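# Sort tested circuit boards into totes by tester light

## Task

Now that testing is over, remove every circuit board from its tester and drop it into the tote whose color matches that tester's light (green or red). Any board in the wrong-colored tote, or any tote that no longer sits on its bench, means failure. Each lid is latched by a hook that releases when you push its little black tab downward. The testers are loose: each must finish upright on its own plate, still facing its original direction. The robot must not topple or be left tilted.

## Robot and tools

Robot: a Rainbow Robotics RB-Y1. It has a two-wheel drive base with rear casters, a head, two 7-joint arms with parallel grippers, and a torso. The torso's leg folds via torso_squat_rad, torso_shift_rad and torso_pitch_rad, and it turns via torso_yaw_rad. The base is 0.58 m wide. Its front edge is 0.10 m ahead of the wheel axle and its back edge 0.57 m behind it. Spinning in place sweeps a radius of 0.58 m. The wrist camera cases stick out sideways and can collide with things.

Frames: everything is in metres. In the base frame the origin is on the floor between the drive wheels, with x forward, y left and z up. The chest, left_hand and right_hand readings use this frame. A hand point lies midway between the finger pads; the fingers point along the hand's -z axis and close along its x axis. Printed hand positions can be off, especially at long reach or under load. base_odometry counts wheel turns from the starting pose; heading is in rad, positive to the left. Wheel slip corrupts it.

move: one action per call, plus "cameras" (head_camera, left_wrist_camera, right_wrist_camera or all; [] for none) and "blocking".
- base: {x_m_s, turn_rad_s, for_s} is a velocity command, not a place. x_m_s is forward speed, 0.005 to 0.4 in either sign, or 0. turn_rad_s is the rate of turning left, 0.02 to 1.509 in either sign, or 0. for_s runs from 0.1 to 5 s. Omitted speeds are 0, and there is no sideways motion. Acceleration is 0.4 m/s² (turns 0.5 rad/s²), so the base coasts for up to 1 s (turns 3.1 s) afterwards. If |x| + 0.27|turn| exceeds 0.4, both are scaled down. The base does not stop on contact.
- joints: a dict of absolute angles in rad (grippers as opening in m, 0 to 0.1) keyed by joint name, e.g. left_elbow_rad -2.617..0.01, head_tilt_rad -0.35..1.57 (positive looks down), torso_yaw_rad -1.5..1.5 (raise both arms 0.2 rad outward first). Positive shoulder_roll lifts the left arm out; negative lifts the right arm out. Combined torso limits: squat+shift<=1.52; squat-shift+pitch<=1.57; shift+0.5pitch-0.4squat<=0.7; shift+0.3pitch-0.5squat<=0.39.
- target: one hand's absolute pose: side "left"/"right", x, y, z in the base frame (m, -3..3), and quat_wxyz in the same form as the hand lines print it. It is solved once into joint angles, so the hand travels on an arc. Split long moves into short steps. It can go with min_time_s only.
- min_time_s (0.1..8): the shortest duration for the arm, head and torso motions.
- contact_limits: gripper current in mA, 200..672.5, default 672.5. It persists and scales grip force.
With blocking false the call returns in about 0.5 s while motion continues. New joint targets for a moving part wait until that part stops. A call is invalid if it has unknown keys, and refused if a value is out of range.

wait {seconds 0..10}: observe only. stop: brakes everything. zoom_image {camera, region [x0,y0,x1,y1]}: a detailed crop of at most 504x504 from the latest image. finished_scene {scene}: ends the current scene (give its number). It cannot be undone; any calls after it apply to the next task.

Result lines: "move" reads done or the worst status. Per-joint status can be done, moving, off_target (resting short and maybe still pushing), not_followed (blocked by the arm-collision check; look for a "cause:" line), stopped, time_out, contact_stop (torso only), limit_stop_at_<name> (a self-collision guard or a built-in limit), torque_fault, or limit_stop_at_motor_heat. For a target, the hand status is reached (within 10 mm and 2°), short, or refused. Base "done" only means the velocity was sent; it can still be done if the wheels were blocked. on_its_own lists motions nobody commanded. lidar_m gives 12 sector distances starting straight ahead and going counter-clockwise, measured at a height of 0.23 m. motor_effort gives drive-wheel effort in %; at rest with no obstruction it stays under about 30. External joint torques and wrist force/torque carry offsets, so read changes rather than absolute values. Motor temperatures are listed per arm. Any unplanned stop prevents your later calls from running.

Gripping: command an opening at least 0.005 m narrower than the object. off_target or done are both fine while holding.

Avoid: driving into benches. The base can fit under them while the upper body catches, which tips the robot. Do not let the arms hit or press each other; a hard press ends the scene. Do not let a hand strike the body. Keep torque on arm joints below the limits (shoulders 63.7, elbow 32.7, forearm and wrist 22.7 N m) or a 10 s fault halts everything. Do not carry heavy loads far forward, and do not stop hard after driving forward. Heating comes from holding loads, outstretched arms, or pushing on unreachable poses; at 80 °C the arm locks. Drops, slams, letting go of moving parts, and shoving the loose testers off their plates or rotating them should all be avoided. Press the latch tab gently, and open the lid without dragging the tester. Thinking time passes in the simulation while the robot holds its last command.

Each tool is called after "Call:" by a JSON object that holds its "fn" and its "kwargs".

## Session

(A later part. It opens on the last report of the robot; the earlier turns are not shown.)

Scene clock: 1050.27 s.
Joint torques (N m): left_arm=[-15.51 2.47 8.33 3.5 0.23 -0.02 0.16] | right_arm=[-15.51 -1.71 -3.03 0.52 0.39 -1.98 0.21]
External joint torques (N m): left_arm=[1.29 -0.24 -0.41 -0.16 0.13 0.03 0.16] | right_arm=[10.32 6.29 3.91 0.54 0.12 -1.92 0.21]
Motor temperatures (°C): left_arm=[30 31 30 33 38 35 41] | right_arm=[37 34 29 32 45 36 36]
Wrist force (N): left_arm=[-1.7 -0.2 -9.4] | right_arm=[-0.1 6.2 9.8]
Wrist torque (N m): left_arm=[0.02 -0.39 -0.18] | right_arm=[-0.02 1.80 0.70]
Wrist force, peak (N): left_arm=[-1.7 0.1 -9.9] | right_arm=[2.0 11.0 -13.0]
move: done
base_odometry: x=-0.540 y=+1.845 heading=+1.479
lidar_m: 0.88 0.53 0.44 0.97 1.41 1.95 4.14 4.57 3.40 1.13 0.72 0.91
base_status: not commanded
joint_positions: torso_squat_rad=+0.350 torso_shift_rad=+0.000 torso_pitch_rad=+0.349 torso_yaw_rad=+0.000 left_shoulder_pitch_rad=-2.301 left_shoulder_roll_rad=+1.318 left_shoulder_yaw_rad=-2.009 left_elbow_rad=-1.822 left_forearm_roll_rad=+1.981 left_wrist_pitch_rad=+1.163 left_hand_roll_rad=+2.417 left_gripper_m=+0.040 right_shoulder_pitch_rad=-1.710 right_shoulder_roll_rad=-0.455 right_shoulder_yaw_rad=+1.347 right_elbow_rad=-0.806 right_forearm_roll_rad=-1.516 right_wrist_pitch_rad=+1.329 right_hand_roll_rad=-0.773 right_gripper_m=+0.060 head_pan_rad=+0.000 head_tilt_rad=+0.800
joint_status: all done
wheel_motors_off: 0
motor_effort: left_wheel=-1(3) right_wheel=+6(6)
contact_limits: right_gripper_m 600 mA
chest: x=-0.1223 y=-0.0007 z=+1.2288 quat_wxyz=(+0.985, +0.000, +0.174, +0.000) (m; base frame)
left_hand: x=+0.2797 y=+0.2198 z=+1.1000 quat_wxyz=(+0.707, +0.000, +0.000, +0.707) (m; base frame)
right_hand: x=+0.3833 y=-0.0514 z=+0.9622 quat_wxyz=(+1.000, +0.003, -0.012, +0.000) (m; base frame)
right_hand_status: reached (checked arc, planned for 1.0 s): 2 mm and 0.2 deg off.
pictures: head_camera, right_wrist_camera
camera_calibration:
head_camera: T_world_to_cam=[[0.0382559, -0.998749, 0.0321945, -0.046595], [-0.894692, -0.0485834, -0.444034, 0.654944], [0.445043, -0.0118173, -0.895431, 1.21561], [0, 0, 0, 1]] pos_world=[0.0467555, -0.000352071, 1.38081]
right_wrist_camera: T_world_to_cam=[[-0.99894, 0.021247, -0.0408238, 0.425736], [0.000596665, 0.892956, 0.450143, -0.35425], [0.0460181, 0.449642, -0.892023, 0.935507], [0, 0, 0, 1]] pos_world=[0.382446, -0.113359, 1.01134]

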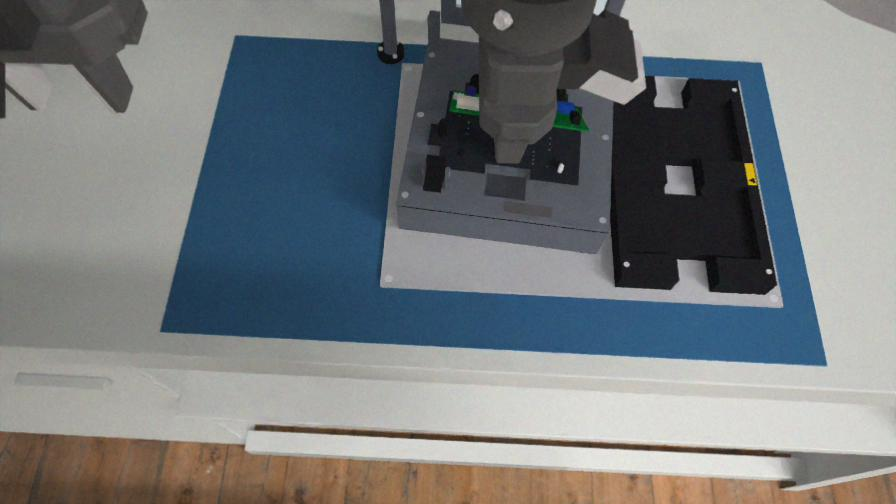

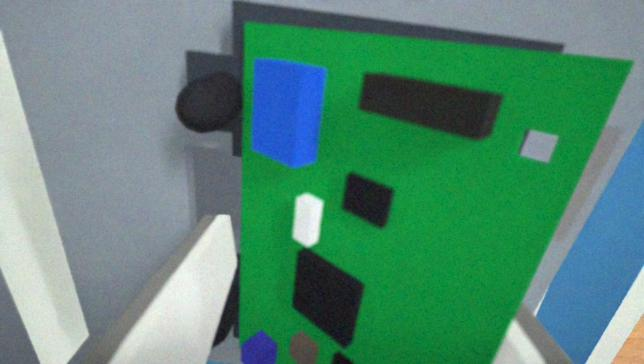

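Call:
{"fn": "move", "kwargs": {"target": {"side":"right","x":0.381,"y":-0.051,"z":0.966,"quat_wxyz":[1,0.003,-0.01,0]}, "min_time_s": 1, "cameras": []}}

Call:
{"fn": "move", "kwargs": {"joints": {"right_gripper_m":0.07}, "cameras": ["head_camera","right_wrist_camera"]}}

Call:
{"fn": "zoom_image", "kwargs": {"camera": "head_camera", "region": [360, 0, 700, 270]}}

Scene clock: 1060.40 s.
Joint torques (N m): left_arm=[-15.74 2.43 8.28 3.44 0.34 -0.04 0.24] | right_arm=[-25.11 -9.5 -8.05 -0.55 -0.25 0.24 -0.28]
External joint torques (N m): left_arm=[1.06 -0.28 -0.46 -0.21 0.24 0.01 0.24] | right_arm=[0.68 -1.49 -0.94 -0.52 -0.52 0.29 -0.28]
Motor temperatures (°C): left_arm=[30 31 30 33 38 35 41] | right_arm=[37 34 28 32 45 36 36]
Wrist force (N): left_arm=[-1.4 0.0 -9.3] | right_arm=[2.5 10.2 -13.0]
Wrist torque (N m): left_arm=[-0.02 -0.35 -0.19] | right_arm=[0.01 0.84 0.51]
Wrist force, peak (N): left_arm=[-1.4 0.0 -9.8] | right_arm=[3.0 10.8 -13.2]
move: done
base_odometry: x=-0.540 y=+1.845 heading=+1.479
lidar_m: 0.88 0.52 0.44 0.97 1.41 1.96 4.15 4.57 3.39 1.14 0.73 0.91
base_status: not commanded
joint_positions: torso_squat_rad=+0.350 torso_shift_rad=+0.000 torso_pitch_rad=+0.350 torso_yaw_rad=+0.000 left_shoulder_pitch_rad=-2.301 left_shoulder_roll_rad=+1.318 left_shoulder_yaw_rad=-2.009 left_elbow_rad=-1.822 left_forearm_roll_rad=+1.981 left_wrist_pitch_rad=+1.163 left_hand_roll_rad=+2.417 left_gripper_m=+0.040 right_shoulder_pitch_rad=-1.714 right_shoulder_roll_rad=-0.465 right_shoulder_yaw_rad=+1.346 right_elbow_rad=-0.828 right_forearm_roll_rad=-1.518 right_wrist_pitch_rad=+1.339 right_hand_roll_rad=-0.785 right_gripper_m=+0.060 head_pan_rad=+0.000 head_tilt_rad=+0.800
joint_status: all done
wheel_motors_off: 0
motor_effort: left_wheel=-1(4) right_wheel=+4(6)
contact_limits: right_gripper_m 600 mA
chest: x=-0.1221 y=-0.0007 z=+1.2288 quat_wxyz=(+0.985, +0.000, +0.174, +0.000) (m; base frame)
left_hand: x=+0.2799 y=+0.2198 z=+1.0998 quat_wxyz=(+0.707, +0.000, +0.000, +0.707) (m; base frame)
right_hand: x=+0.3811 y=-0.0509 z=+0.9656 quat_wxyz=(+1.000, +0.003, -0.010, +0.000) (m; base frame)
right_hand_status: reached (checked arc, planned for 1.0 s): 0 mm and 0.1 deg off.
pictures: none
No camera images: "cameras" was empty.

Scene clock: 1060.97 s.
Joint torques (N m): left_arm=[-15.7 2.47 8.16 3.54 0.36 -0.05 0.19] | right_arm=[-25 -9.33 -8.2 -0.3 -0.27 0.21 -0.38]
External joint torques (N m): left_arm=[1.1 -0.24 -0.58 -0.11 0.27 0 0.19] | right_arm=[0.79 -1.32 -1.1 -0.27 -0.53 0.27 -0.38]
Motor temperatures (°C): left_arm=[30 31 30 33 38 35 41] | right_arm=[37 34 28 32 45 36 36]
Wrist force (N): left_arm=[-1.5 0.3 -9.6] | right_arm=[1.9 10.8 -12.9]
Wrist torque (N m): left_arm=[-0.04 -0.36 -0.17] | right_arm=[-0.04 0.83 0.50]
Wrist force, peak (N): left_arm=[-1.6 0.1 -9.7] | right_arm=[2.1 10.7 -13.0]
move: done
base_odometry: x=-0.540 y=+1.845 heading=+1.479
lidar_m: 0.88 0.53 0.44 0.98 1.41 1.96 4.14 4.57 3.40 1.13 0.72 0.92
base_status: not commanded
joint_positions: torso_squat_rad=+0.350 torso_shift_rad=+0.000 torso_pitch_rad=+0.350 torso_yaw_rad=+0.000 left_shoulder_pitch_rad=-2.301 left_shoulder_roll_rad=+1.318 left_shoulder_yaw_rad=-2.009 left_elbow_rad=-1.822 left_forearm_roll_rad=+1.981 left_wrist_pitch_rad=+1.163 left_hand_roll_rad=+2.417 left_gripper_m=+0.040 right_shoulder_pitch_rad=-1.714 right_shoulder_roll_rad=-0.465 right_shoulder_yaw_rad=+1.346 right_elbow_rad=-0.828 right_forearm_roll_rad=-1.518 right_wrist_pitch_rad=+1.339 right_hand_roll_rad=-0.785 right_gripper_m=+0.070 head_pan_rad=+0.000 head_tilt_rad=+0.800
joint_status: all done
wheel_motors_off: 0
motor_effort: left_wheel=-2(3) right_wheel=+5(6)
contact_limits: right_gripper_m 600 mA
chest: x=-0.1221 y=-0.0007 z=+1.2288 quat_wxyz=(+0.985, +0.000, +0.174, +0.000) (m; base frame)
left_hand: x=+0.2799 y=+0.2198 z=+1.0998 quat_wxyz=(+0.707, +0.000, +0.000, +0.707) (m; base frame)
right_hand: x=+0.3811 y=-0.0509 z=+0.9656 quat_wxyz=(+1.000, +0.003, -0.010, +0.000) (m; base frame)
pictures: head_camera, right_wrist_camera
camera_calibration:
head_camera: T_world_to_cam=[[0.0382691, -0.998749, 0.0321784, -0.046581], [-0.894883, -0.048583, -0.443649, 0.654633], [0.444657, -0.0118178, -0.895623, 1.21567], [0, 0, 0, 1]] pos_world=[0.0470476, -0.00035213, 1.3807]
right_wrist_camera: T_world_to_cam=[[-0.999153, 0.0199709, -0.0359685, 0.418981], [0.0016891, 0.893453, 0.449153, -0.355621], [0.0411062, 0.448712, -0.892731, 0.940882], [0, 0, 0, 1]] pos_world=[0.380551, -0.112821, 1.01475]

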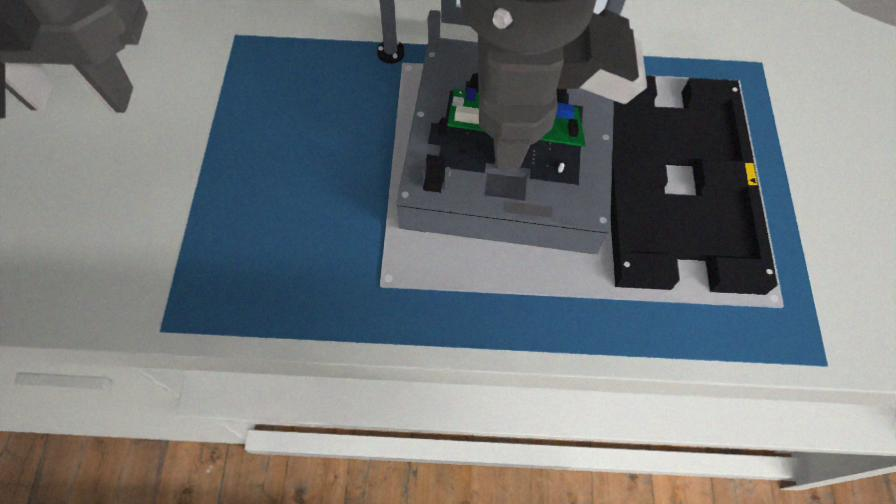

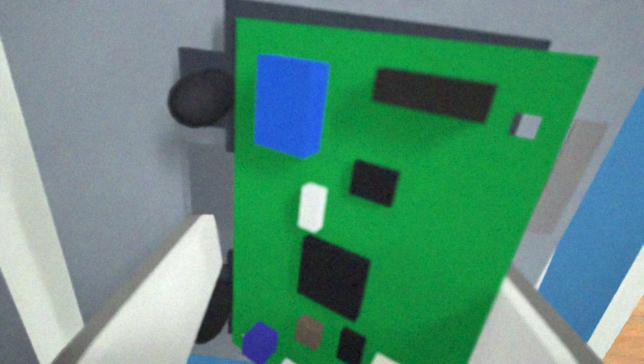

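Scaled by 1.482 from the camera's 896x504 image, which has a finer 1280x720 frame.

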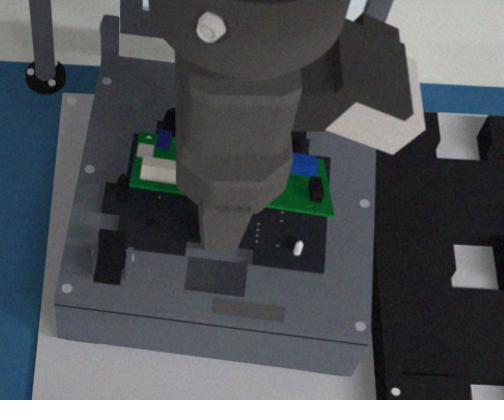

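Call:
{"fn": "move", "kwargs": {"joints": {"right_gripper_m":0.08}}}

Scene clock: 1094.33 s.
Joint torques (N m): left_arm=[-15.64 2.45 8.16 3.54 0.27 -0.03 0.15] | right_arm=[-24.84 -9.28 -8.2 -0.48 -0.15 0.15 -0.44]
External joint torques (N m): left_arm=[1.16 -0.26 -0.58 -0.11 0.17 0.02 0.15] | right_arm=[0.95 -1.27 -1.1 -0.45 -0.42 0.21 -0.44]
Motor temperatures (°C): left_arm=[30 31 30 33 38 34 41] | right_arm=[37 34 29 32 45 36 36]
Wrist force (N): left_arm=[-1.5 0.0 -9.6] | right_arm=[1.8 10.8 -12.8]
Wrist torque (N m): left_arm=[-0.02 -0.35 -0.18] | right_arm=[-0.03 0.82 0.49]
Wrist force, peak (N): left_arm=[-1.5 0.0 -9.8] | right_arm=[1.9 11.0 -13.3]
move: done
base_odometry: x=-0.540 y=+1.845 heading=+1.479
lidar_m: 0.88 0.53 0.44 0.98 1.42 1.96 4.14 4.58 3.39 1.14 0.73 0.92
base_status: not commanded
joint_positions: torso_squat_rad=+0.350 torso_shift_rad=+0.000 torso_pitch_rad=+0.350 torso_yaw_rad=+0.000 left_shoulder_pitch_rad=-2.301 left_shoulder_roll_rad=+1.318 left_shoulder_yaw_rad=-2.009 left_elbow_rad=-1.822 left_forearm_roll_rad=+1.981 left_wrist_pitch_rad=+1.163 left_hand_roll_rad=+2.417 left_gripper_m=+0.040 right_shoulder_pitch_rad=-1.714 right_shoulder_roll_rad=-0.465 right_shoulder_yaw_rad=+1.346 right_elbow_rad=-0.828 right_forearm_roll_rad=-1.518 right_wrist_pitch_rad=+1.339 right_hand_roll_rad=-0.785 right_gripper_m=+0.080 head_pan_rad=+0.000 head_tilt_rad=+0.800
joint_status: all done
wheel_motors_off: 0
motor_effort: left_wheel=-2(3) right_wheel=+4(7)
contact_limits: right_gripper_m 600 mA
chest: x=-0.1221 y=-0.0007 z=+1.2288 quat_wxyz=(+0.985, +0.000, +0.174, +0.000) (m; base frame)
left_hand: x=+0.2799 y=+0.2198 z=+1.0998 quat_wxyz=(+0.707, +0.000, +0.000, +0.707) (m; base frame)
right_hand: x=+0.3811 y=-0.0509 z=+0.9656 quat_wxyz=(+1.000, +0.003, -0.010, +0.000) (m; base frame)
pictures: head_camera, left_wrist_camera, right_wrist_camera
camera_calibration:
head_camera: T_world_to_cam=[[0.0382694, -0.998749, 0.0321782, -0.0465807], [-0.894883, -0.0485832, -0.443649, 0.654633], [0.444657, -0.0118175, -0.895623, 1.21567], [0, 0, 0, 1]] pos_world=[0.0470478, -0.000352125, 1.3807]
left_wrist_camera: T_world_to_cam=[[-0.0155821, 0.999803, -0.0123339, -0.203167], [0.872098, 0.0196235, 0.488937, -0.751889], [0.489082, -0.00313771, -0.872232, 0.892136], [0, 0, 0, 1]] pos_world=[0.216227, 0.220681, 1.14327]
right_wrist_camera: T_world_to_cam=[[-0.999154, 0.0199683, -0.035962, 0.418972], [0.00168966, 0.893452, 0.449155, -0.355625], [0.0410992, 0.448714, -0.89273, 0.940884], [0, 0, 0, 1]] pos_world=[0.380549, -0.11282, 1.01475]

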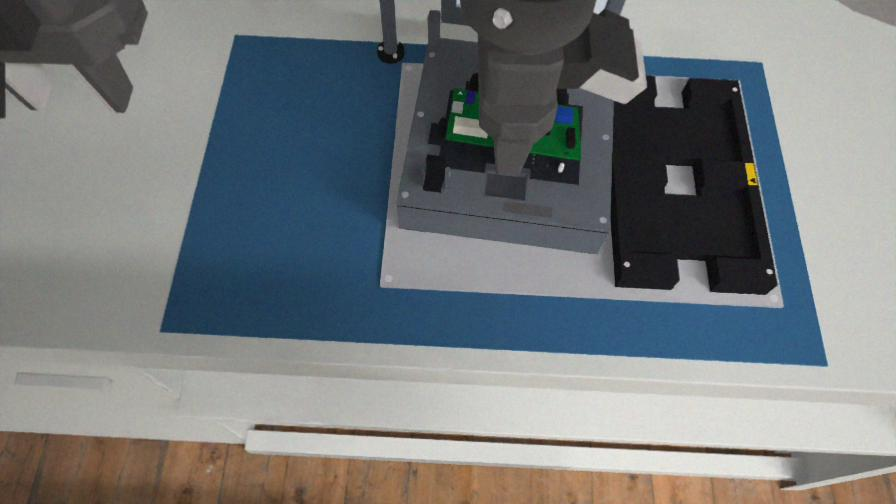

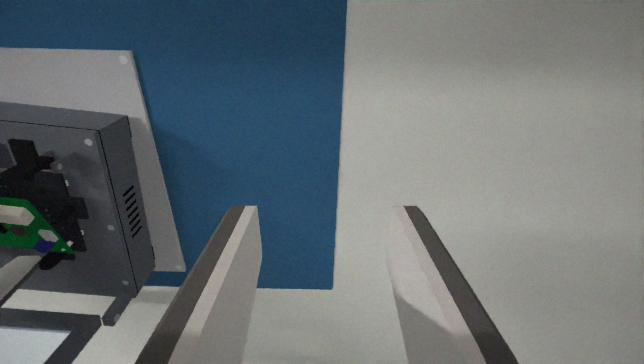

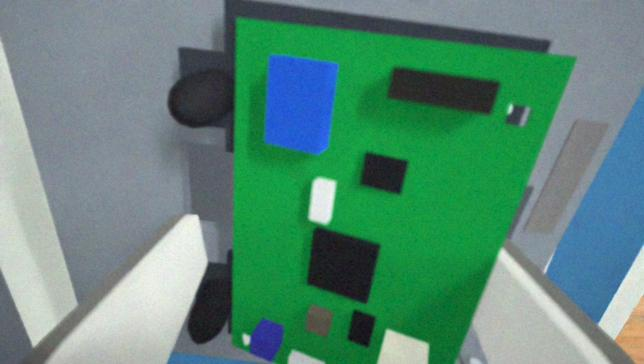

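Call:
{"fn": "move", "kwargs": {"joints": {"right_gripper_m":0.087}}}

Call:
{"fn": "move", "kwargs": {"joints": {"right_gripper_m":0.093}}}

Scene clock: 1099.00 s.
Joint torques (N m): left_arm=[-15.75 2.62 8.54 3.49 0.3 -0.11 0.14] | right_arm=[-25.03 -9.3 -8.3 -0.39 -0.21 0.21 -0.29]
External joint torques (N m): left_arm=[1.05 -0.09 -0.2 -0.16 0.2 -0.06 0.14] | right_arm=[0.76 -1.29 -1.2 -0.36 -0.47 0.26 -0.29]
Motor temperatures (°C): left_arm=[30 31 30 33 38 34 41] | right_arm=[37 34 29 32 45 36 36]
Wrist force (N): left_arm=[-1.4 -0.1 -9.7] | right_arm=[2.3 10.6 -12.9]
Wrist torque (N m): left_arm=[0.01 -0.35 -0.20] | right_arm=[-0.02 0.88 0.51]
Wrist force, peak (N): left_arm=[-1.6 0.1 -10.0] | right_arm=[2.1 11.0 -13.2]
move: done
base_odometry: x=-0.540 y=+1.845 heading=+1.479
lidar_m: 0.88 0.53 0.44 0.98 1.40 1.96 4.14 4.57 3.40 1.13 0.72 0.92
base_status: not commanded
joint_positions: torso_squat_rad=+0.350 torso_shift_rad=+0.000 torso_pitch_rad=+0.350 torso_yaw_rad=+0.000 left_shoulder_pitch_rad=-2.301 left_shoulder_roll_rad=+1.318 left_shoulder_yaw_rad=-2.009 left_elbow_rad=-1.822 left_forearm_roll_rad=+1.981 left_wrist_pitch_rad=+1.163 left_hand_roll_rad=+2.417 left_gripper_m=+0.040 right_shoulder_pitch_rad=-1.714 right_shoulder_roll_rad=-0.465 right_shoulder_yaw_rad=+1.346 right_elbow_rad=-0.828 right_forearm_roll_rad=-1.518 right_wrist_pitch_rad=+1.339 right_hand_roll_rad=-0.785 right_gripper_m=+0.087 head_pan_rad=+0.000 head_tilt_rad=+0.800
joint_status: all done
wheel_motors_off: 0
motor_effort: left_wheel=-3(3) right_wheel=+5(6)
contact_limits: right_gripper_m 600 mA
chest: x=-0.1221 y=-0.0007 z=+1.2288 quat_wxyz=(+0.985, +0.000, +0.174, +0.000) (m; base frame)
left_hand: x=+0.2799 y=+0.2198 z=+1.0998 quat_wxyz=(+0.707, +0.000, +0.000, +0.707) (m; base frame)
right_hand: x=+0.3811 y=-0.0509 z=+0.9656 quat_wxyz=(+1.000, +0.003, -0.010, +0.000) (m; base frame)
pictures: head_camera, left_wrist_camera, right_wrist_camera
camera_calibration:
head_camera: T_world_to_cam=[[0.0382692, -0.998749, 0.0321783, -0.0465808], [-0.894883, -0.0485831, -0.443648, 0.654633], [0.444657, -0.0118177, -0.895623, 1.21567], [0, 0, 0, 1]] pos_world=[0.047048, -0.000352165, 1.3807]
left_wrist_camera: T_world_to_cam=[[-0.0155825, 0.999803, -0.012334, -0.203167], [0.872099, 0.0196239, 0.488936, -0.751888], [0.489082, -0.00313761, -0.872232, 0.892136], [0, 0, 0, 1]] pos_world=[0.216227, 0.220681, 1.14327]
right_wrist_camera: T_world_to_cam=[[-0.999154, 0.0199646, -0.0359562, 0.418965], [0.00168893, 0.893452, 0.449156, -0.355627], [0.0410924, 0.448715, -0.89273, 0.940886], [0, 0, 0, 1]] pos_world=[0.380548, -0.112819, 1.01475]

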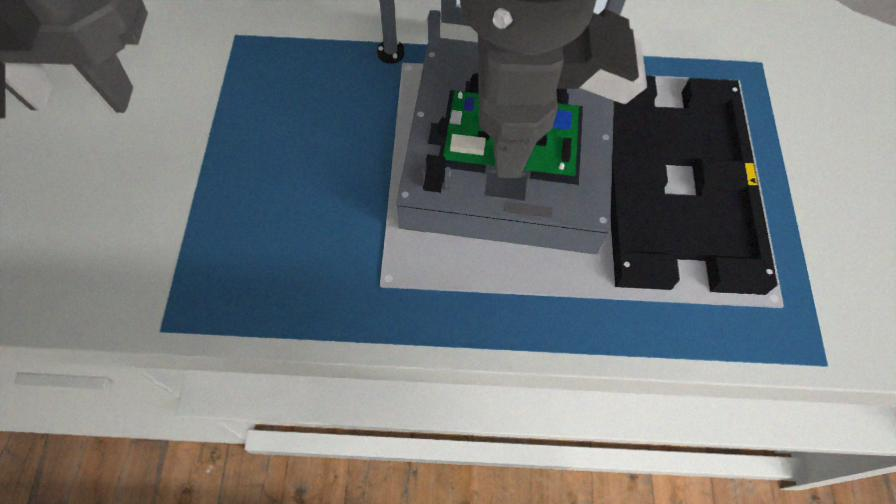

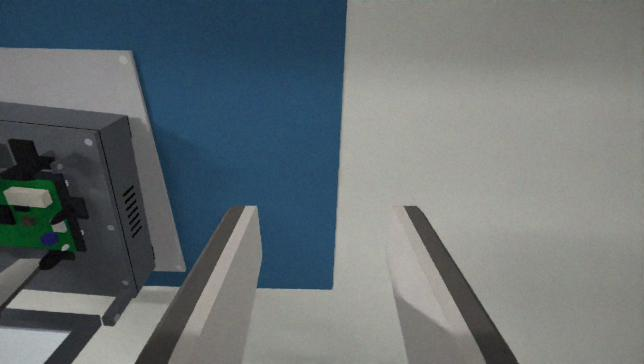

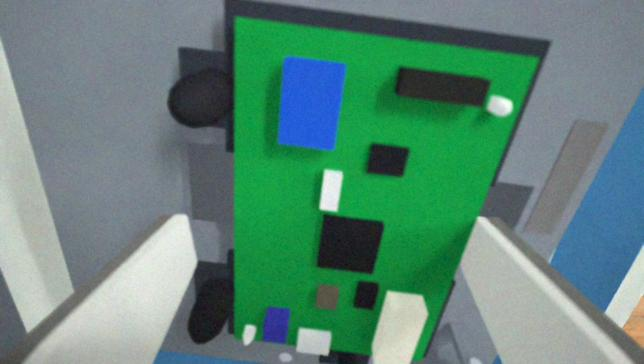

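Scene clock: 1099.50 s.
Joint torques (N m): left_arm=[-15.52 2.29 8.26 3.49 0.31 -0.1 0.16] | right_arm=[-25.09 -9.53 -8.04 -0.35 -0.2 0.05 -0.38]
External joint torques (N m): left_arm=[1.28 -0.42 -0.48 -0.17 0.22 -0.05 0.16] | right_arm=[0.7 -1.52 -0.94 -0.32 -0.46 0.1 -0.38]
Motor temperatures (°C): left_arm=[30 31 30 33 38 34 41] | right_arm=[37 34 29 32 45 36 36]
Wrist force (N): left_arm=[-1.5 -0.1 -9.3] | right_arm=[2.4 10.4 -13.1]
Wrist torque (N m): left_arm=[0.00 -0.36 -0.19] | right_arm=[-0.01 0.85 0.51]
Wrist force, peak (N): left_arm=[-1.7 0.0 -9.7] | right_arm=[2.6 10.6 -13.0]
move: done
base_odometry: x=-0.540 y=+1.845 heading=+1.479
lidar_m: 0.88 0.53 0.44 0.99 1.41 1.96 4.14 4.58 3.40 1.13 0.72 0.91
base_status: not commanded
joint_positions: torso_squat_rad=+0.350 torso_shift_rad=+0.000 torso_pitch_rad=+0.350 torso_yaw_rad=+0.000 left_shoulder_pitch_rad=-2.301 left_shoulder_roll_rad=+1.318 left_shoulder_yaw_rad=-2.009 left_elbow_rad=-1.822 left_forearm_roll_rad=+1.981 left_wrist_pitch_rad=+1.163 left_hand_roll_rad=+2.417 left_gripper_m=+0.040 right_shoulder_pitch_rad=-1.714 right_shoulder_roll_rad=-0.465 right_shoulder_yaw_rad=+1.346 right_elbow_rad=-0.828 right_forearm_roll_rad=-1.518 right_wrist_pitch_rad=+1.339 right_hand_roll_rad=-0.785 right_gripper_m=+0.093 head_pan_rad=+0.000 head_tilt_rad=+0.800
joint_status: all done
wheel_motors_off: 0
motor_effort: left_wheel=-3(3) right_wheel=+4(7)
contact_limits: right_gripper_m 600 mA
chest: x=-0.1221 y=-0.0007 z=+1.2288 quat_wxyz=(+0.985, +0.000, +0.174, +0.000) (m; base frame)
left_hand: x=+0.2799 y=+0.2198 z=+1.0998 quat_wxyz=(+0.707, +0.000, +0.000, +0.707) (m; base frame)
right_hand: x=+0.3811 y=-0.0509 z=+0.9656 quat_wxyz=(+1.000, +0.003, -0.010, +0.000) (m; base frame)
pictures: head_camera, left_wrist_camera, right_wrist_camera
camera_calibration:
head_camera: T_world_to_cam=[[0.0382691, -0.998749, 0.0321784, -0.046581], [-0.894883, -0.048583, -0.443649, 0.654632], [0.444657, -0.0118178, -0.895623, 1.21567], [0, 0, 0, 1]] pos_world=[0.0470478, -0.000352136, 1.3807]
left_wrist_camera: T_world_to_cam=[[-0.0155819, 0.999803, -0.012334, -0.203167], [0.872099, 0.0196234, 0.488937, -0.751889], [0.489082, -0.00313786, -0.872232, 0.892136], [0, 0, 0, 1]] pos_world=[0.216227, 0.220681, 1.14327]
right_wrist_camera: T_world_to_cam=[[-0.999154, 0.019965, -0.0359567, 0.418965], [0.00168902, 0.893452, 0.449156, -0.355627], [0.041093, 0.448715, -0.89273, 0.940885], [0, 0, 0, 1]] pos_world=[0.380548, -0.112819, 1.01475]

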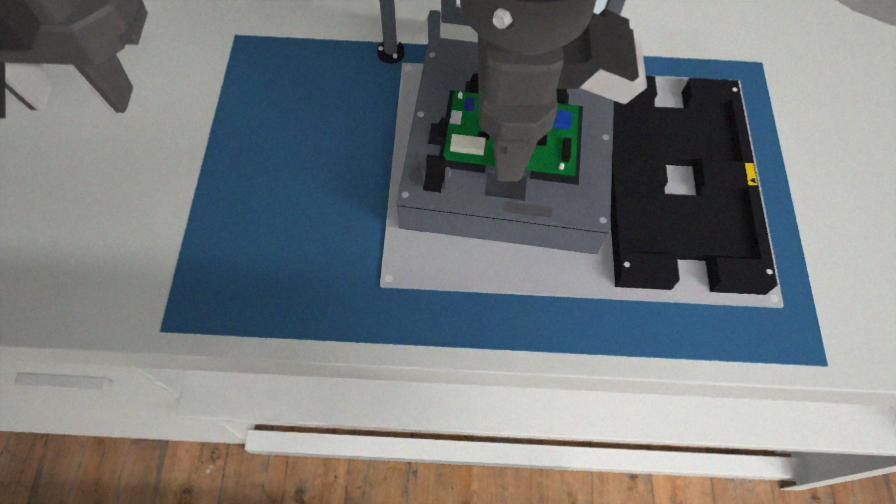

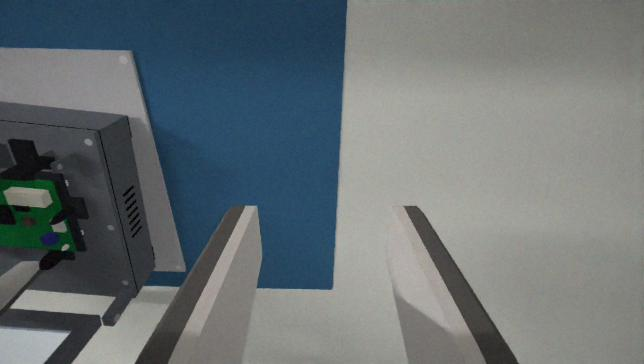

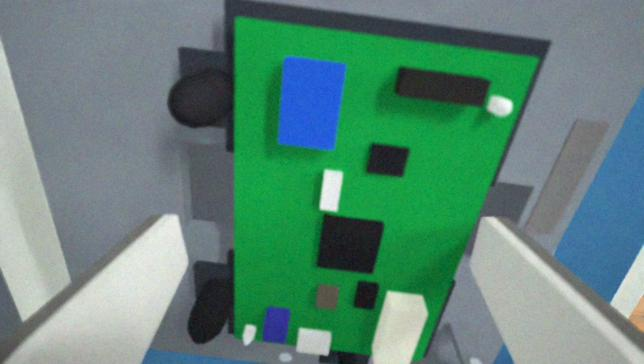

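Call:
{"fn": "move", "kwargs": {"target": {"side":"right","x":0.38,"y":-0.051,"z":1.03,"quat_wxyz":[1,0,0,0]}, "min_time_s": 2, "cameras": ["right_wrist_camera"]}}

Call:
{"fn": "move", "kwargs": {"target": {"side":"right","x":0.375,"y":-0.051,"z":1.13,"quat_wxyz":[1,0,0,0]}, "cameras": ["head_camera","right_wrist_camera"]}}

Scene clock: 1107.33 s.
Joint torques (N m): left_arm=[-15.84 2.54 8.33 3.53 0.31 -0.11 0.19] | right_arm=[-25.05 -9.78 -8.73 -0.34 -0.23 0.21 -0.36]
External joint torques (N m): left_arm=[0.96 -0.18 -0.41 -0.13 0.21 -0.06 0.19] | right_arm=[0.93 -1.3 -1.04 -0.52 -0.48 0.22 -0.36]
Motor temperatures (°C): left_arm=[30 31 30 33 38 34 41] | right_arm=[37 34 29 32 45 36 36]
Wrist force (N): left_arm=[-1.7 0.1 -9.4] | right_arm=[2.2 10.8 -12.9]
Wrist torque (N m): left_arm=[-0.01 -0.37 -0.20] | right_arm=[-0.07 0.84 0.51]
Wrist force, peak (N): left_arm=[-1.5 0.1 -9.8] | right_arm=[2.3 11.0 -13.1]
move: done
base_odometry: x=-0.540 y=+1.845 heading=+1.479
lidar_m: 0.88 0.52 0.44 0.98 1.41 1.96 4.15 4.57 3.39 1.14 0.72 0.91
base_status: not commanded
joint_positions: torso_squat_rad=+0.350 torso_shift_rad=+0.000 torso_pitch_rad=+0.350 torso_yaw_rad=+0.000 left_shoulder_pitch_rad=-2.301 left_shoulder_roll_rad=+1.318 left_shoulder_yaw_rad=-2.009 left_elbow_rad=-1.822 left_forearm_roll_rad=+1.981 left_wrist_pitch_rad=+1.163 left_hand_roll_rad=+2.417 left_gripper_m=+0.040 right_shoulder_pitch_rad=-1.816 right_shoulder_roll_rad=-0.530 right_shoulder_yaw_rad=+1.306 right_elbow_rad=-0.896 right_forearm_roll_rad=-1.575 right_wrist_pitch_rad=+1.474 right_hand_roll_rad=-0.810 right_gripper_m=+0.093 head_pan_rad=+0.000 head_tilt_rad=+0.800
joint_status: all done
wheel_motors_off: 0
motor_effort: left_wheel=-2(4) right_wheel=+4(6)
contact_limits: right_gripper_m 600 mA
chest: x=-0.1221 y=-0.0007 z=+1.2288 quat_wxyz=(+0.985, +0.000, +0.174, +0.000) (m; base frame)
left_hand: x=+0.2799 y=+0.2198 z=+1.0998 quat_wxyz=(+0.707, +0.000, +0.000, +0.707) (m; base frame)
right_hand: x=+0.3800 y=-0.0509 z=+1.0297 quat_wxyz=(+1.000, +0.000, +0.001, +0.000) (m; base frame)
right_hand_status: reached (checked arc, planned for 2.0 s): 0 mm and 0.1 deg off.
pictures: right_wrist_camera
camera_calibration:
right_wrist_camera: T_world_to_cam=[[-0.999683, 0.0196846, -0.0156934, 0.399547], [0.0106934, 0.896376, 0.443165, -0.381549], [0.0227907, 0.442857, -0.896303, 1.00856], [0, 0, 0, 1]] pos_world=[0.380515, -0.112499, 1.07933]

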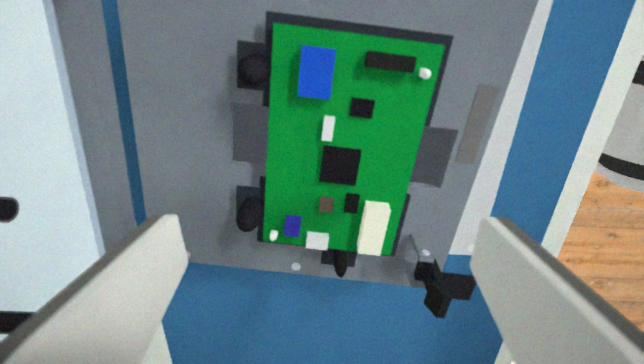

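Scene clock: 1108.33 s.
Joint torques (N m): left_arm=[-15.54 2.33 8.24 3.44 0.33 -0.06 0.14] | right_arm=[-22.03 -8.28 -7.68 0.35 -0.05 -0.21 -0.18]
External joint torques (N m): left_arm=[1.26 -0.38 -0.5 -0.22 0.23 -0.01 0.14] | right_arm=[3.68 0.47 0.25 -0.23 -0.3 -0.2 -0.18]
Motor temperatures (°C): left_arm=[30 31 30 33 38 34 41] | right_arm=[37 34 29 32 45 36 36]
Wrist force (N): left_arm=[-1.6 0.3 -9.6] | right_arm=[2.3 10.7 -12.8]
Wrist torque (N m): left_arm=[-0.04 -0.37 -0.19] | right_arm=[-0.04 0.87 0.51]
Wrist force, peak (N): left_arm=[-1.7 0.2 -9.8] | right_arm=[2.0 11.7 -14.3]
move: done
base_odometry: x=-0.540 y=+1.845 heading=+1.479
lidar_m: 0.88 0.53 0.44 0.98 1.41 1.95 4.15 4.57 3.40 1.14 0.73 0.92
base_status: not commanded
joint_positions: torso_squat_rad=+0.350 torso_shift_rad=+0.000 torso_pitch_rad=+0.350 torso_yaw_rad=+0.000 left_shoulder_pitch_rad=-2.301 left_shoulder_roll_rad=+1.318 left_shoulder_yaw_rad=-2.009 left_elbow_rad=-1.822 left_forearm_roll_rad=+1.981 left_wrist_pitch_rad=+1.163 left_hand_roll_rad=+2.417 left_gripper_m=+0.040 right_shoulder_pitch_rad=-1.979 right_shoulder_roll_rad=-0.604 right_shoulder_yaw_rad=+1.242 right_elbow_rad=-0.938 right_forearm_roll_rad=-1.652 right_wrist_pitch_rad=+1.656 right_hand_roll_rad=-0.835 right_gripper_m=+0.093 head_pan_rad=+0.000 head_tilt_rad=+0.800
joint_status: all done
wheel_motors_off: 0
motor_effort: left_wheel=-1(4) right_wheel=+3(6)
contact_limits: right_gripper_m 600 mA
chest: x=-0.1220 y=-0.0007 z=+1.2287 quat_wxyz=(+0.985, +0.000, +0.174, +0.000) (m; base frame)
left_hand: x=+0.2799 y=+0.2198 z=+1.0998 quat_wxyz=(+0.707, +0.000, +0.000, +0.707) (m; base frame)
right_hand: x=+0.3752 y=-0.0510 z=+1.1303 quat_wxyz=(+1.000, +0.000, +0.000, +0.000) (m; base frame)
right_hand_status: reached (checked arc, planned for 0.5 s): 0 mm and 0.0 deg off.
pictures: head_camera, right_wrist_camera
camera_calibration:
head_camera: T_world_to_cam=[[0.038281, -0.998751, 0.032124, -0.0465426], [-0.894938, -0.0485681, -0.443539, 0.654554], [0.444545, -0.0117698, -0.895679, 1.21568], [0, 0, 0, 1]] pos_world=[0.0471418, -0.000385655, 1.38067]
right_wrist_camera: T_world_to_cam=[[-0.999645, 0.0201759, -0.0174106, 0.398215], [0.0103441, 0.895855, 0.444226, -0.42711], [0.02456, 0.443888, -0.895746, 1.09753], [0, 0, 0, 1]] pos_world=[0.375536, -0.112588, 1.17978]

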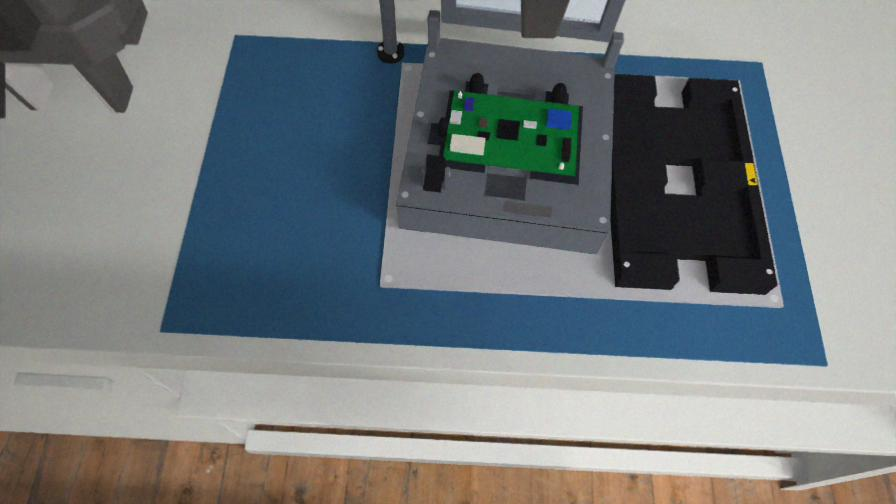

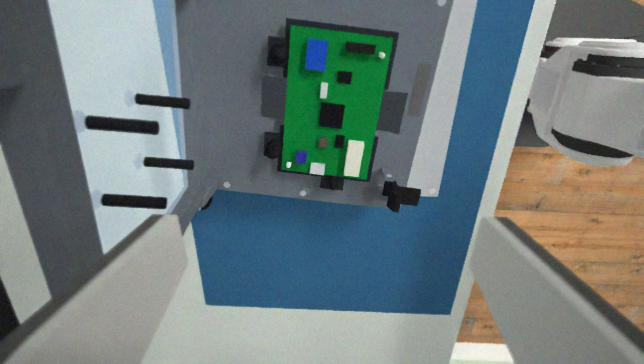

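Call:
{"fn": "move", "kwargs": {"target": {"side":"right","x":0.371,"y":-0.054,"z":1.0,"quat_wxyz":[0.9979,0,0,-0.0654]}, "min_time_s": 2, "cameras": ["head_camera","right_wrist_camera"]}}

Call:
{"fn": "move", "kwargs": {"target": {"side":"right","x":0.371,"y":-0.054,"z":0.965,"quat_wxyz":[0.9979,0,0,-0.0654]}, "min_time_s": 2, "cameras": ["head_camera","right_wrist_camera"]}}

Scene clock: 1131.23 s.
Joint torques (N m): left_arm=[-15.79 2.54 8.26 3.55 0.25 -0.08 0.21] | right_arm=[-21.91 -5.98 -7.04 -0.27 0.3 -0.27 -0.31]
External joint torques (N m): left_arm=[1.01 -0.18 -0.48 -0.1 0.16 -0.03 0.21] | right_arm=[3.61 2.24 1.15 -0.31 0.06 -0.26 -0.31]
Motor temperatures (°C): left_arm=[30 31 30 33 38 34 41] | right_arm=[37 34 29 32 45 36 36]
Wrist force (N): left_arm=[-1.8 0.2 -9.5] | right_arm=[2.1 10.7 -13.0]
Wrist torque (N m): left_arm=[-0.01 -0.38 -0.18] | right_arm=[-0.02 0.84 0.53]
Wrist force, peak (N): left_arm=[-1.5 -0.1 -9.8] | right_arm=[2.3 11.1 -13.3]
move: done
base_odometry: x=-0.540 y=+1.845 heading=+1.479
lidar_m: 0.88 0.53 0.45 0.98 1.42 1.96 4.15 4.56 3.39 1.13 0.73 0.91
base_status: not commanded
joint_positions: torso_squat_rad=+0.350 torso_shift_rad=+0.000 torso_pitch_rad=+0.350 torso_yaw_rad=+0.000 left_shoulder_pitch_rad=-2.301 left_shoulder_roll_rad=+1.318 left_shoulder_yaw_rad=-2.009 left_elbow_rad=-1.822 left_forearm_roll_rad=+1.981 left_wrist_pitch_rad=+1.163 left_hand_roll_rad=+2.417 left_gripper_m=+0.040 right_shoulder_pitch_rad=-1.757 right_shoulder_roll_rad=-0.554 right_shoulder_yaw_rad=+1.328 right_elbow_rad=-0.981 right_forearm_roll_rad=-1.545 right_wrist_pitch_rad=+1.414 right_hand_roll_rad=-0.990 right_gripper_m=+0.093 head_pan_rad=+0.000 head_tilt_rad=+0.800
joint_status: all done
wheel_motors_off: 0
motor_effort: left_wheel=-2(5) right_wheel=+3(5)
contact_limits: right_gripper_m 600 mA
chest: x=-0.1220 y=-0.0007 z=+1.2287 quat_wxyz=(+0.985, +0.000, +0.174, +0.000) (m; base frame)
left_hand: x=+0.2799 y=+0.2198 z=+1.0998 quat_wxyz=(+0.707, +0.000, +0.000, +0.707) (m; base frame)
right_hand: x=+0.3707 y=-0.0546 z=+1.0008 quat_wxyz=(+0.998, +0.000, -0.002, -0.066) (m; base frame)
right_hand_status: reached (checked arc, planned for 2.0 s): 1 mm and 0.2 deg off.
pictures: head_camera, right_wrist_camera
camera_calibration:
head_camera: T_world_to_cam=[[0.0382807, -0.998751, 0.0321221, -0.0465422], [-0.894938, -0.048567, -0.44354, 0.654554], [0.444546, -0.0117683, -0.895679, 1.21568], [0, 0, 0, 1]] pos_world=[0.0471417, -0.00038789, 1.38067]
right_wrist_camera: T_world_to_cam=[[-0.988314, 0.151085, -0.0202296, 0.397275], [0.126431, 0.886611, 0.444901, -0.410509], [0.0851535, 0.437144, -0.895351, 0.960038], [0, 0, 0, 1]] pos_world=[0.362783, -0.115736, 1.05024]

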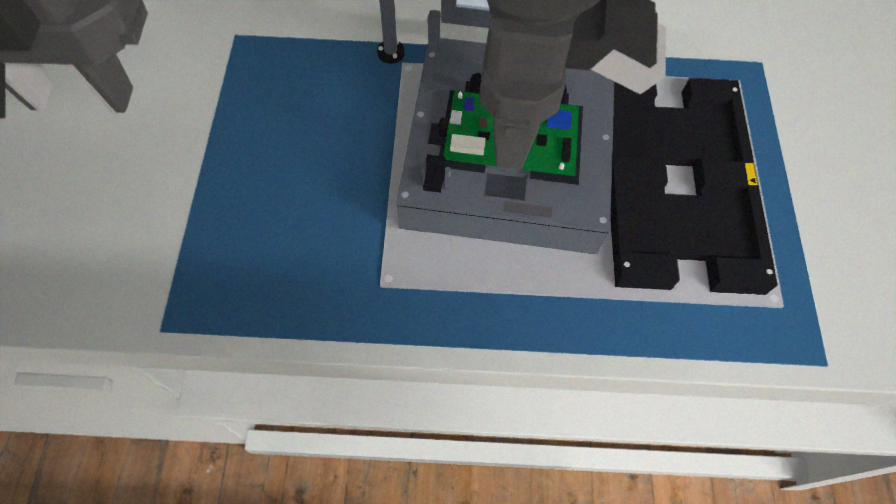

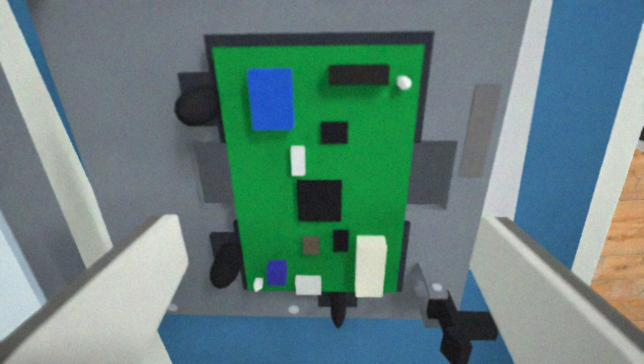

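Scene clock: 1133.57 s.
Joint torques (N m): left_arm=[-15.54 2.61 8.21 3.47 0.34 -0.1 0.16] | right_arm=[-21.89 -5.32 -6.37 0.91 0.47 -0.4 0.46]
External joint torques (N m): left_arm=[1.27 -0.11 -0.52 -0.18 0.24 -0.05 0.16] | right_arm=[3.62 2.65 1.23 0.99 0.23 -0.39 0.46]
Motor temperatures (°C): left_arm=[30 31 30 33 38 34 41] | right_arm=[37 34 29 32 45 36 36]
Wrist force (N): left_arm=[-1.5 -0.2 -9.6] | right_arm=[2.6 10.8 -12.9]
Wrist torque (N m): left_arm=[0.03 -0.38 -0.18] | right_arm=[-0.05 0.89 0.50]
Wrist force, peak (N): left_arm=[-1.9 0.0 -9.9] | right_arm=[2.3 11.0 -13.2]
move: done
base_odometry: x=-0.540 y=+1.845 heading=+1.479
lidar_m: 0.88 0.53 0.45 0.98 1.40 1.96 4.14 4.57 3.40 1.14 0.73 0.92
base_status: not commanded
joint_positions: torso_squat_rad=+0.350 torso_shift_rad=+0.000 torso_pitch_rad=+0.350 torso_yaw_rad=+0.000 left_shoulder_pitch_rad=-2.301 left_shoulder_roll_rad=+1.318 left_shoulder_yaw_rad=-2.009 left_elbow_rad=-1.822 left_forearm_roll_rad=+1.981 left_wrist_pitch_rad=+1.163 left_hand_roll_rad=+2.417 left_gripper_m=+0.040 right_shoulder_pitch_rad=-1.706 right_shoulder_roll_rad=-0.499 right_shoulder_yaw_rad=+1.349 right_elbow_rad=-0.903 right_forearm_roll_rad=-1.521 right_wrist_pitch_rad=+1.353 right_hand_roll_rad=-0.955 right_gripper_m=+0.093 head_pan_rad=+0.000 head_tilt_rad=+0.800
joint_status: all done
wheel_motors_off: 0
motor_effort: left_wheel=-3(4) right_wheel=+5(5)
contact_limits: right_gripper_m 600 mA
chest: x=-0.1220 y=-0.0007 z=+1.2287 quat_wxyz=(+0.985, +0.000, +0.174, +0.000) (m; base frame)
left_hand: x=+0.2799 y=+0.2198 z=+1.0998 quat_wxyz=(+0.707, +0.000, +0.000, +0.707) (m; base frame)
right_hand: x=+0.3711 y=-0.0541 z=+0.9655 quat_wxyz=(+0.998, +0.000, -0.001, -0.066) (m; base frame)
right_hand_status: reached (checked arc, planned for 2.0 s): 1 mm and 0.1 deg off.
pictures: head_camera, right_wrist_camera
camera_calibration:
head_camera: T_world_to_cam=[[0.0382807, -0.998751, 0.0321218, -0.0465421], [-0.894938, -0.0485668, -0.443539, 0.654554], [0.444545, -0.011768, -0.895679, 1.21568], [0, 0, 0, 1]] pos_world=[0.047142, -0.000388206, 1.38067]
right_wrist_camera: T_world_to_cam=[[-0.988353, 0.151025, -0.0186746, 0.39548], [0.127064, 0.886552, 0.444838, -0.395456], [0.0837377, 0.437284, -0.895417, 0.928831], [0, 0, 0, 1]] pos_world=[0.363344, -0.115298, 1.01499]

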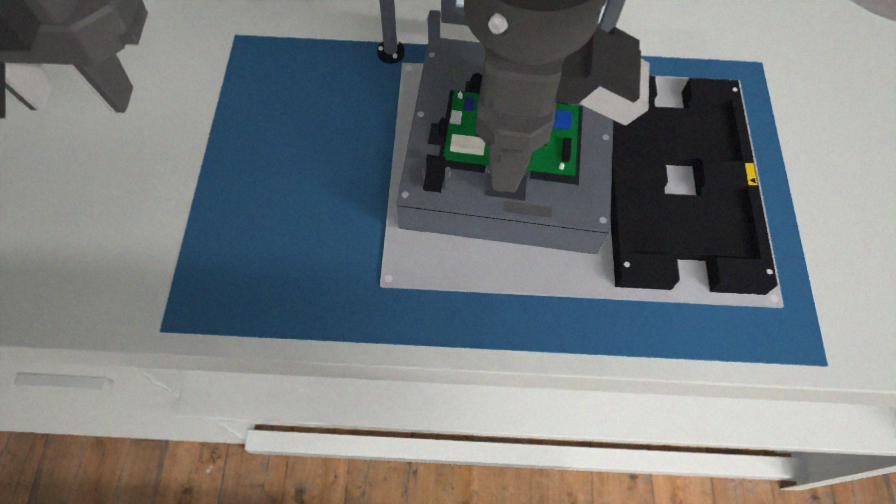

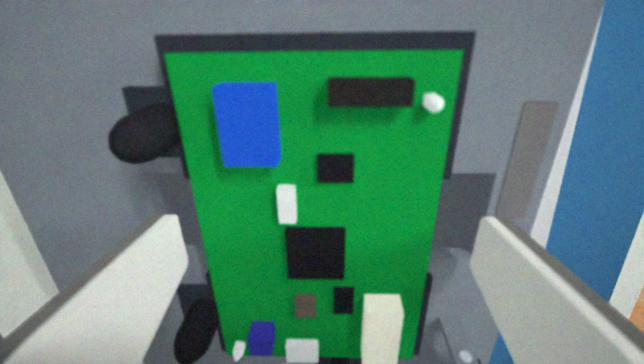

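Call:
{"fn": "move", "kwargs": {"target": {"side":"right","x":0.375,"y":-0.057,"z":0.953,"quat_wxyz":[0.9979,0,0,-0.0654]}, "min_time_s": 2, "cameras": ["right_wrist_camera"]}}

Scene clock: 1142.60 s.
Joint torques (N m): left_arm=[-15.58 2.41 8.38 3.47 0.28 -0.11 0.16] | right_arm=[-21.85 -5.16 -5.76 0.97 0.32 -0.46 0.38]
External joint torques (N m): left_arm=[1.22 -0.31 -0.36 -0.19 0.18 -0.06 0.16] | right_arm=[3.73 2.76 1.45 1.05 0.07 -0.45 0.38]
Motor temperatures (°C): left_arm=[30 31 30 33 38 34 41] | right_arm=[37 34 29 32 45 36 36]
Wrist force (N): left_arm=[-1.4 0.0 -9.4] | right_arm=[2.2 10.6 -12.7]
Wrist torque (N m): left_arm=[-0.01 -0.34 -0.16] | right_arm=[-0.03 0.84 0.52]
Wrist force, peak (N): left_arm=[-1.7 0.0 -9.9] | right_arm=[2.4 11.1 -13.2]
move: done
base_odometry: x=-0.540 y=+1.845 heading=+1.479
lidar_m: 0.88 0.53 0.43 0.97 1.41 1.97 4.14 4.56 3.39 1.14 0.72 0.92
base_status: not commanded
joint_positions: torso_squat_rad=+0.350 torso_shift_rad=+0.000 torso_pitch_rad=+0.350 torso_yaw_rad=+0.000 left_shoulder_pitch_rad=-2.301 left_shoulder_roll_rad=+1.318 left_shoulder_yaw_rad=-2.009 left_elbow_rad=-1.822 left_forearm_roll_rad=+1.981 left_wrist_pitch_rad=+1.163 left_hand_roll_rad=+2.417 left_gripper_m=+0.040 right_shoulder_pitch_rad=-1.689 right_shoulder_roll_rad=-0.477 right_shoulder_yaw_rad=+1.354 right_elbow_rad=-0.850 right_forearm_roll_rad=-1.516 right_wrist_pitch_rad=+1.332 right_hand_roll_rad=-0.921 right_gripper_m=+0.093 head_pan_rad=+0.000 head_tilt_rad=+0.800
joint_status: all done
wheel_motors_off: 0
motor_effort: left_wheel=-3(5) right_wheel=+3(6)
contact_limits: right_gripper_m 600 mA
chest: x=-0.1220 y=-0.0007 z=+1.2287 quat_wxyz=(+0.985, +0.000, +0.174, +0.000) (m; base frame)
left_hand: x=+0.2799 y=+0.2198 z=+1.0998 quat_wxyz=(+0.707, +0.000, +0.000, +0.707) (m; base frame)
right_hand: x=+0.3746 y=-0.0575 z=+0.9539 quat_wxyz=(+0.998, +0.000, -0.002, -0.066) (m; base frame)
right_hand_status: reached (checked arc, planned for 2.0 s): 1 mm and 0.2 deg off.
pictures: right_wrist_camera
camera_calibration:
right_wrist_camera: T_world_to_cam=[[-0.988328, 0.151019, -0.0200326, 0.400522], [0.126481, 0.886729, 0.44465, -0.387356], [0.084914, 0.436926, -0.89548, 0.919203], [0, 0, 0, 1]] pos_world=[0.366788, -0.11863, 1.00339]

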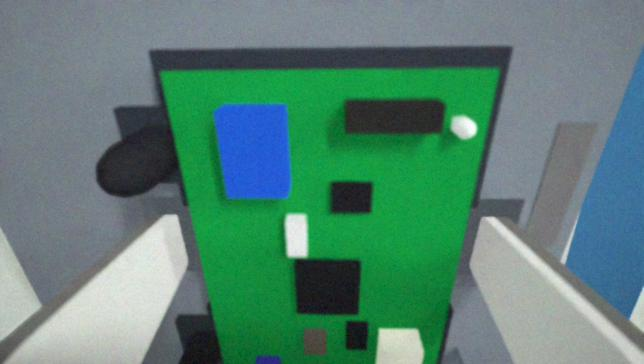

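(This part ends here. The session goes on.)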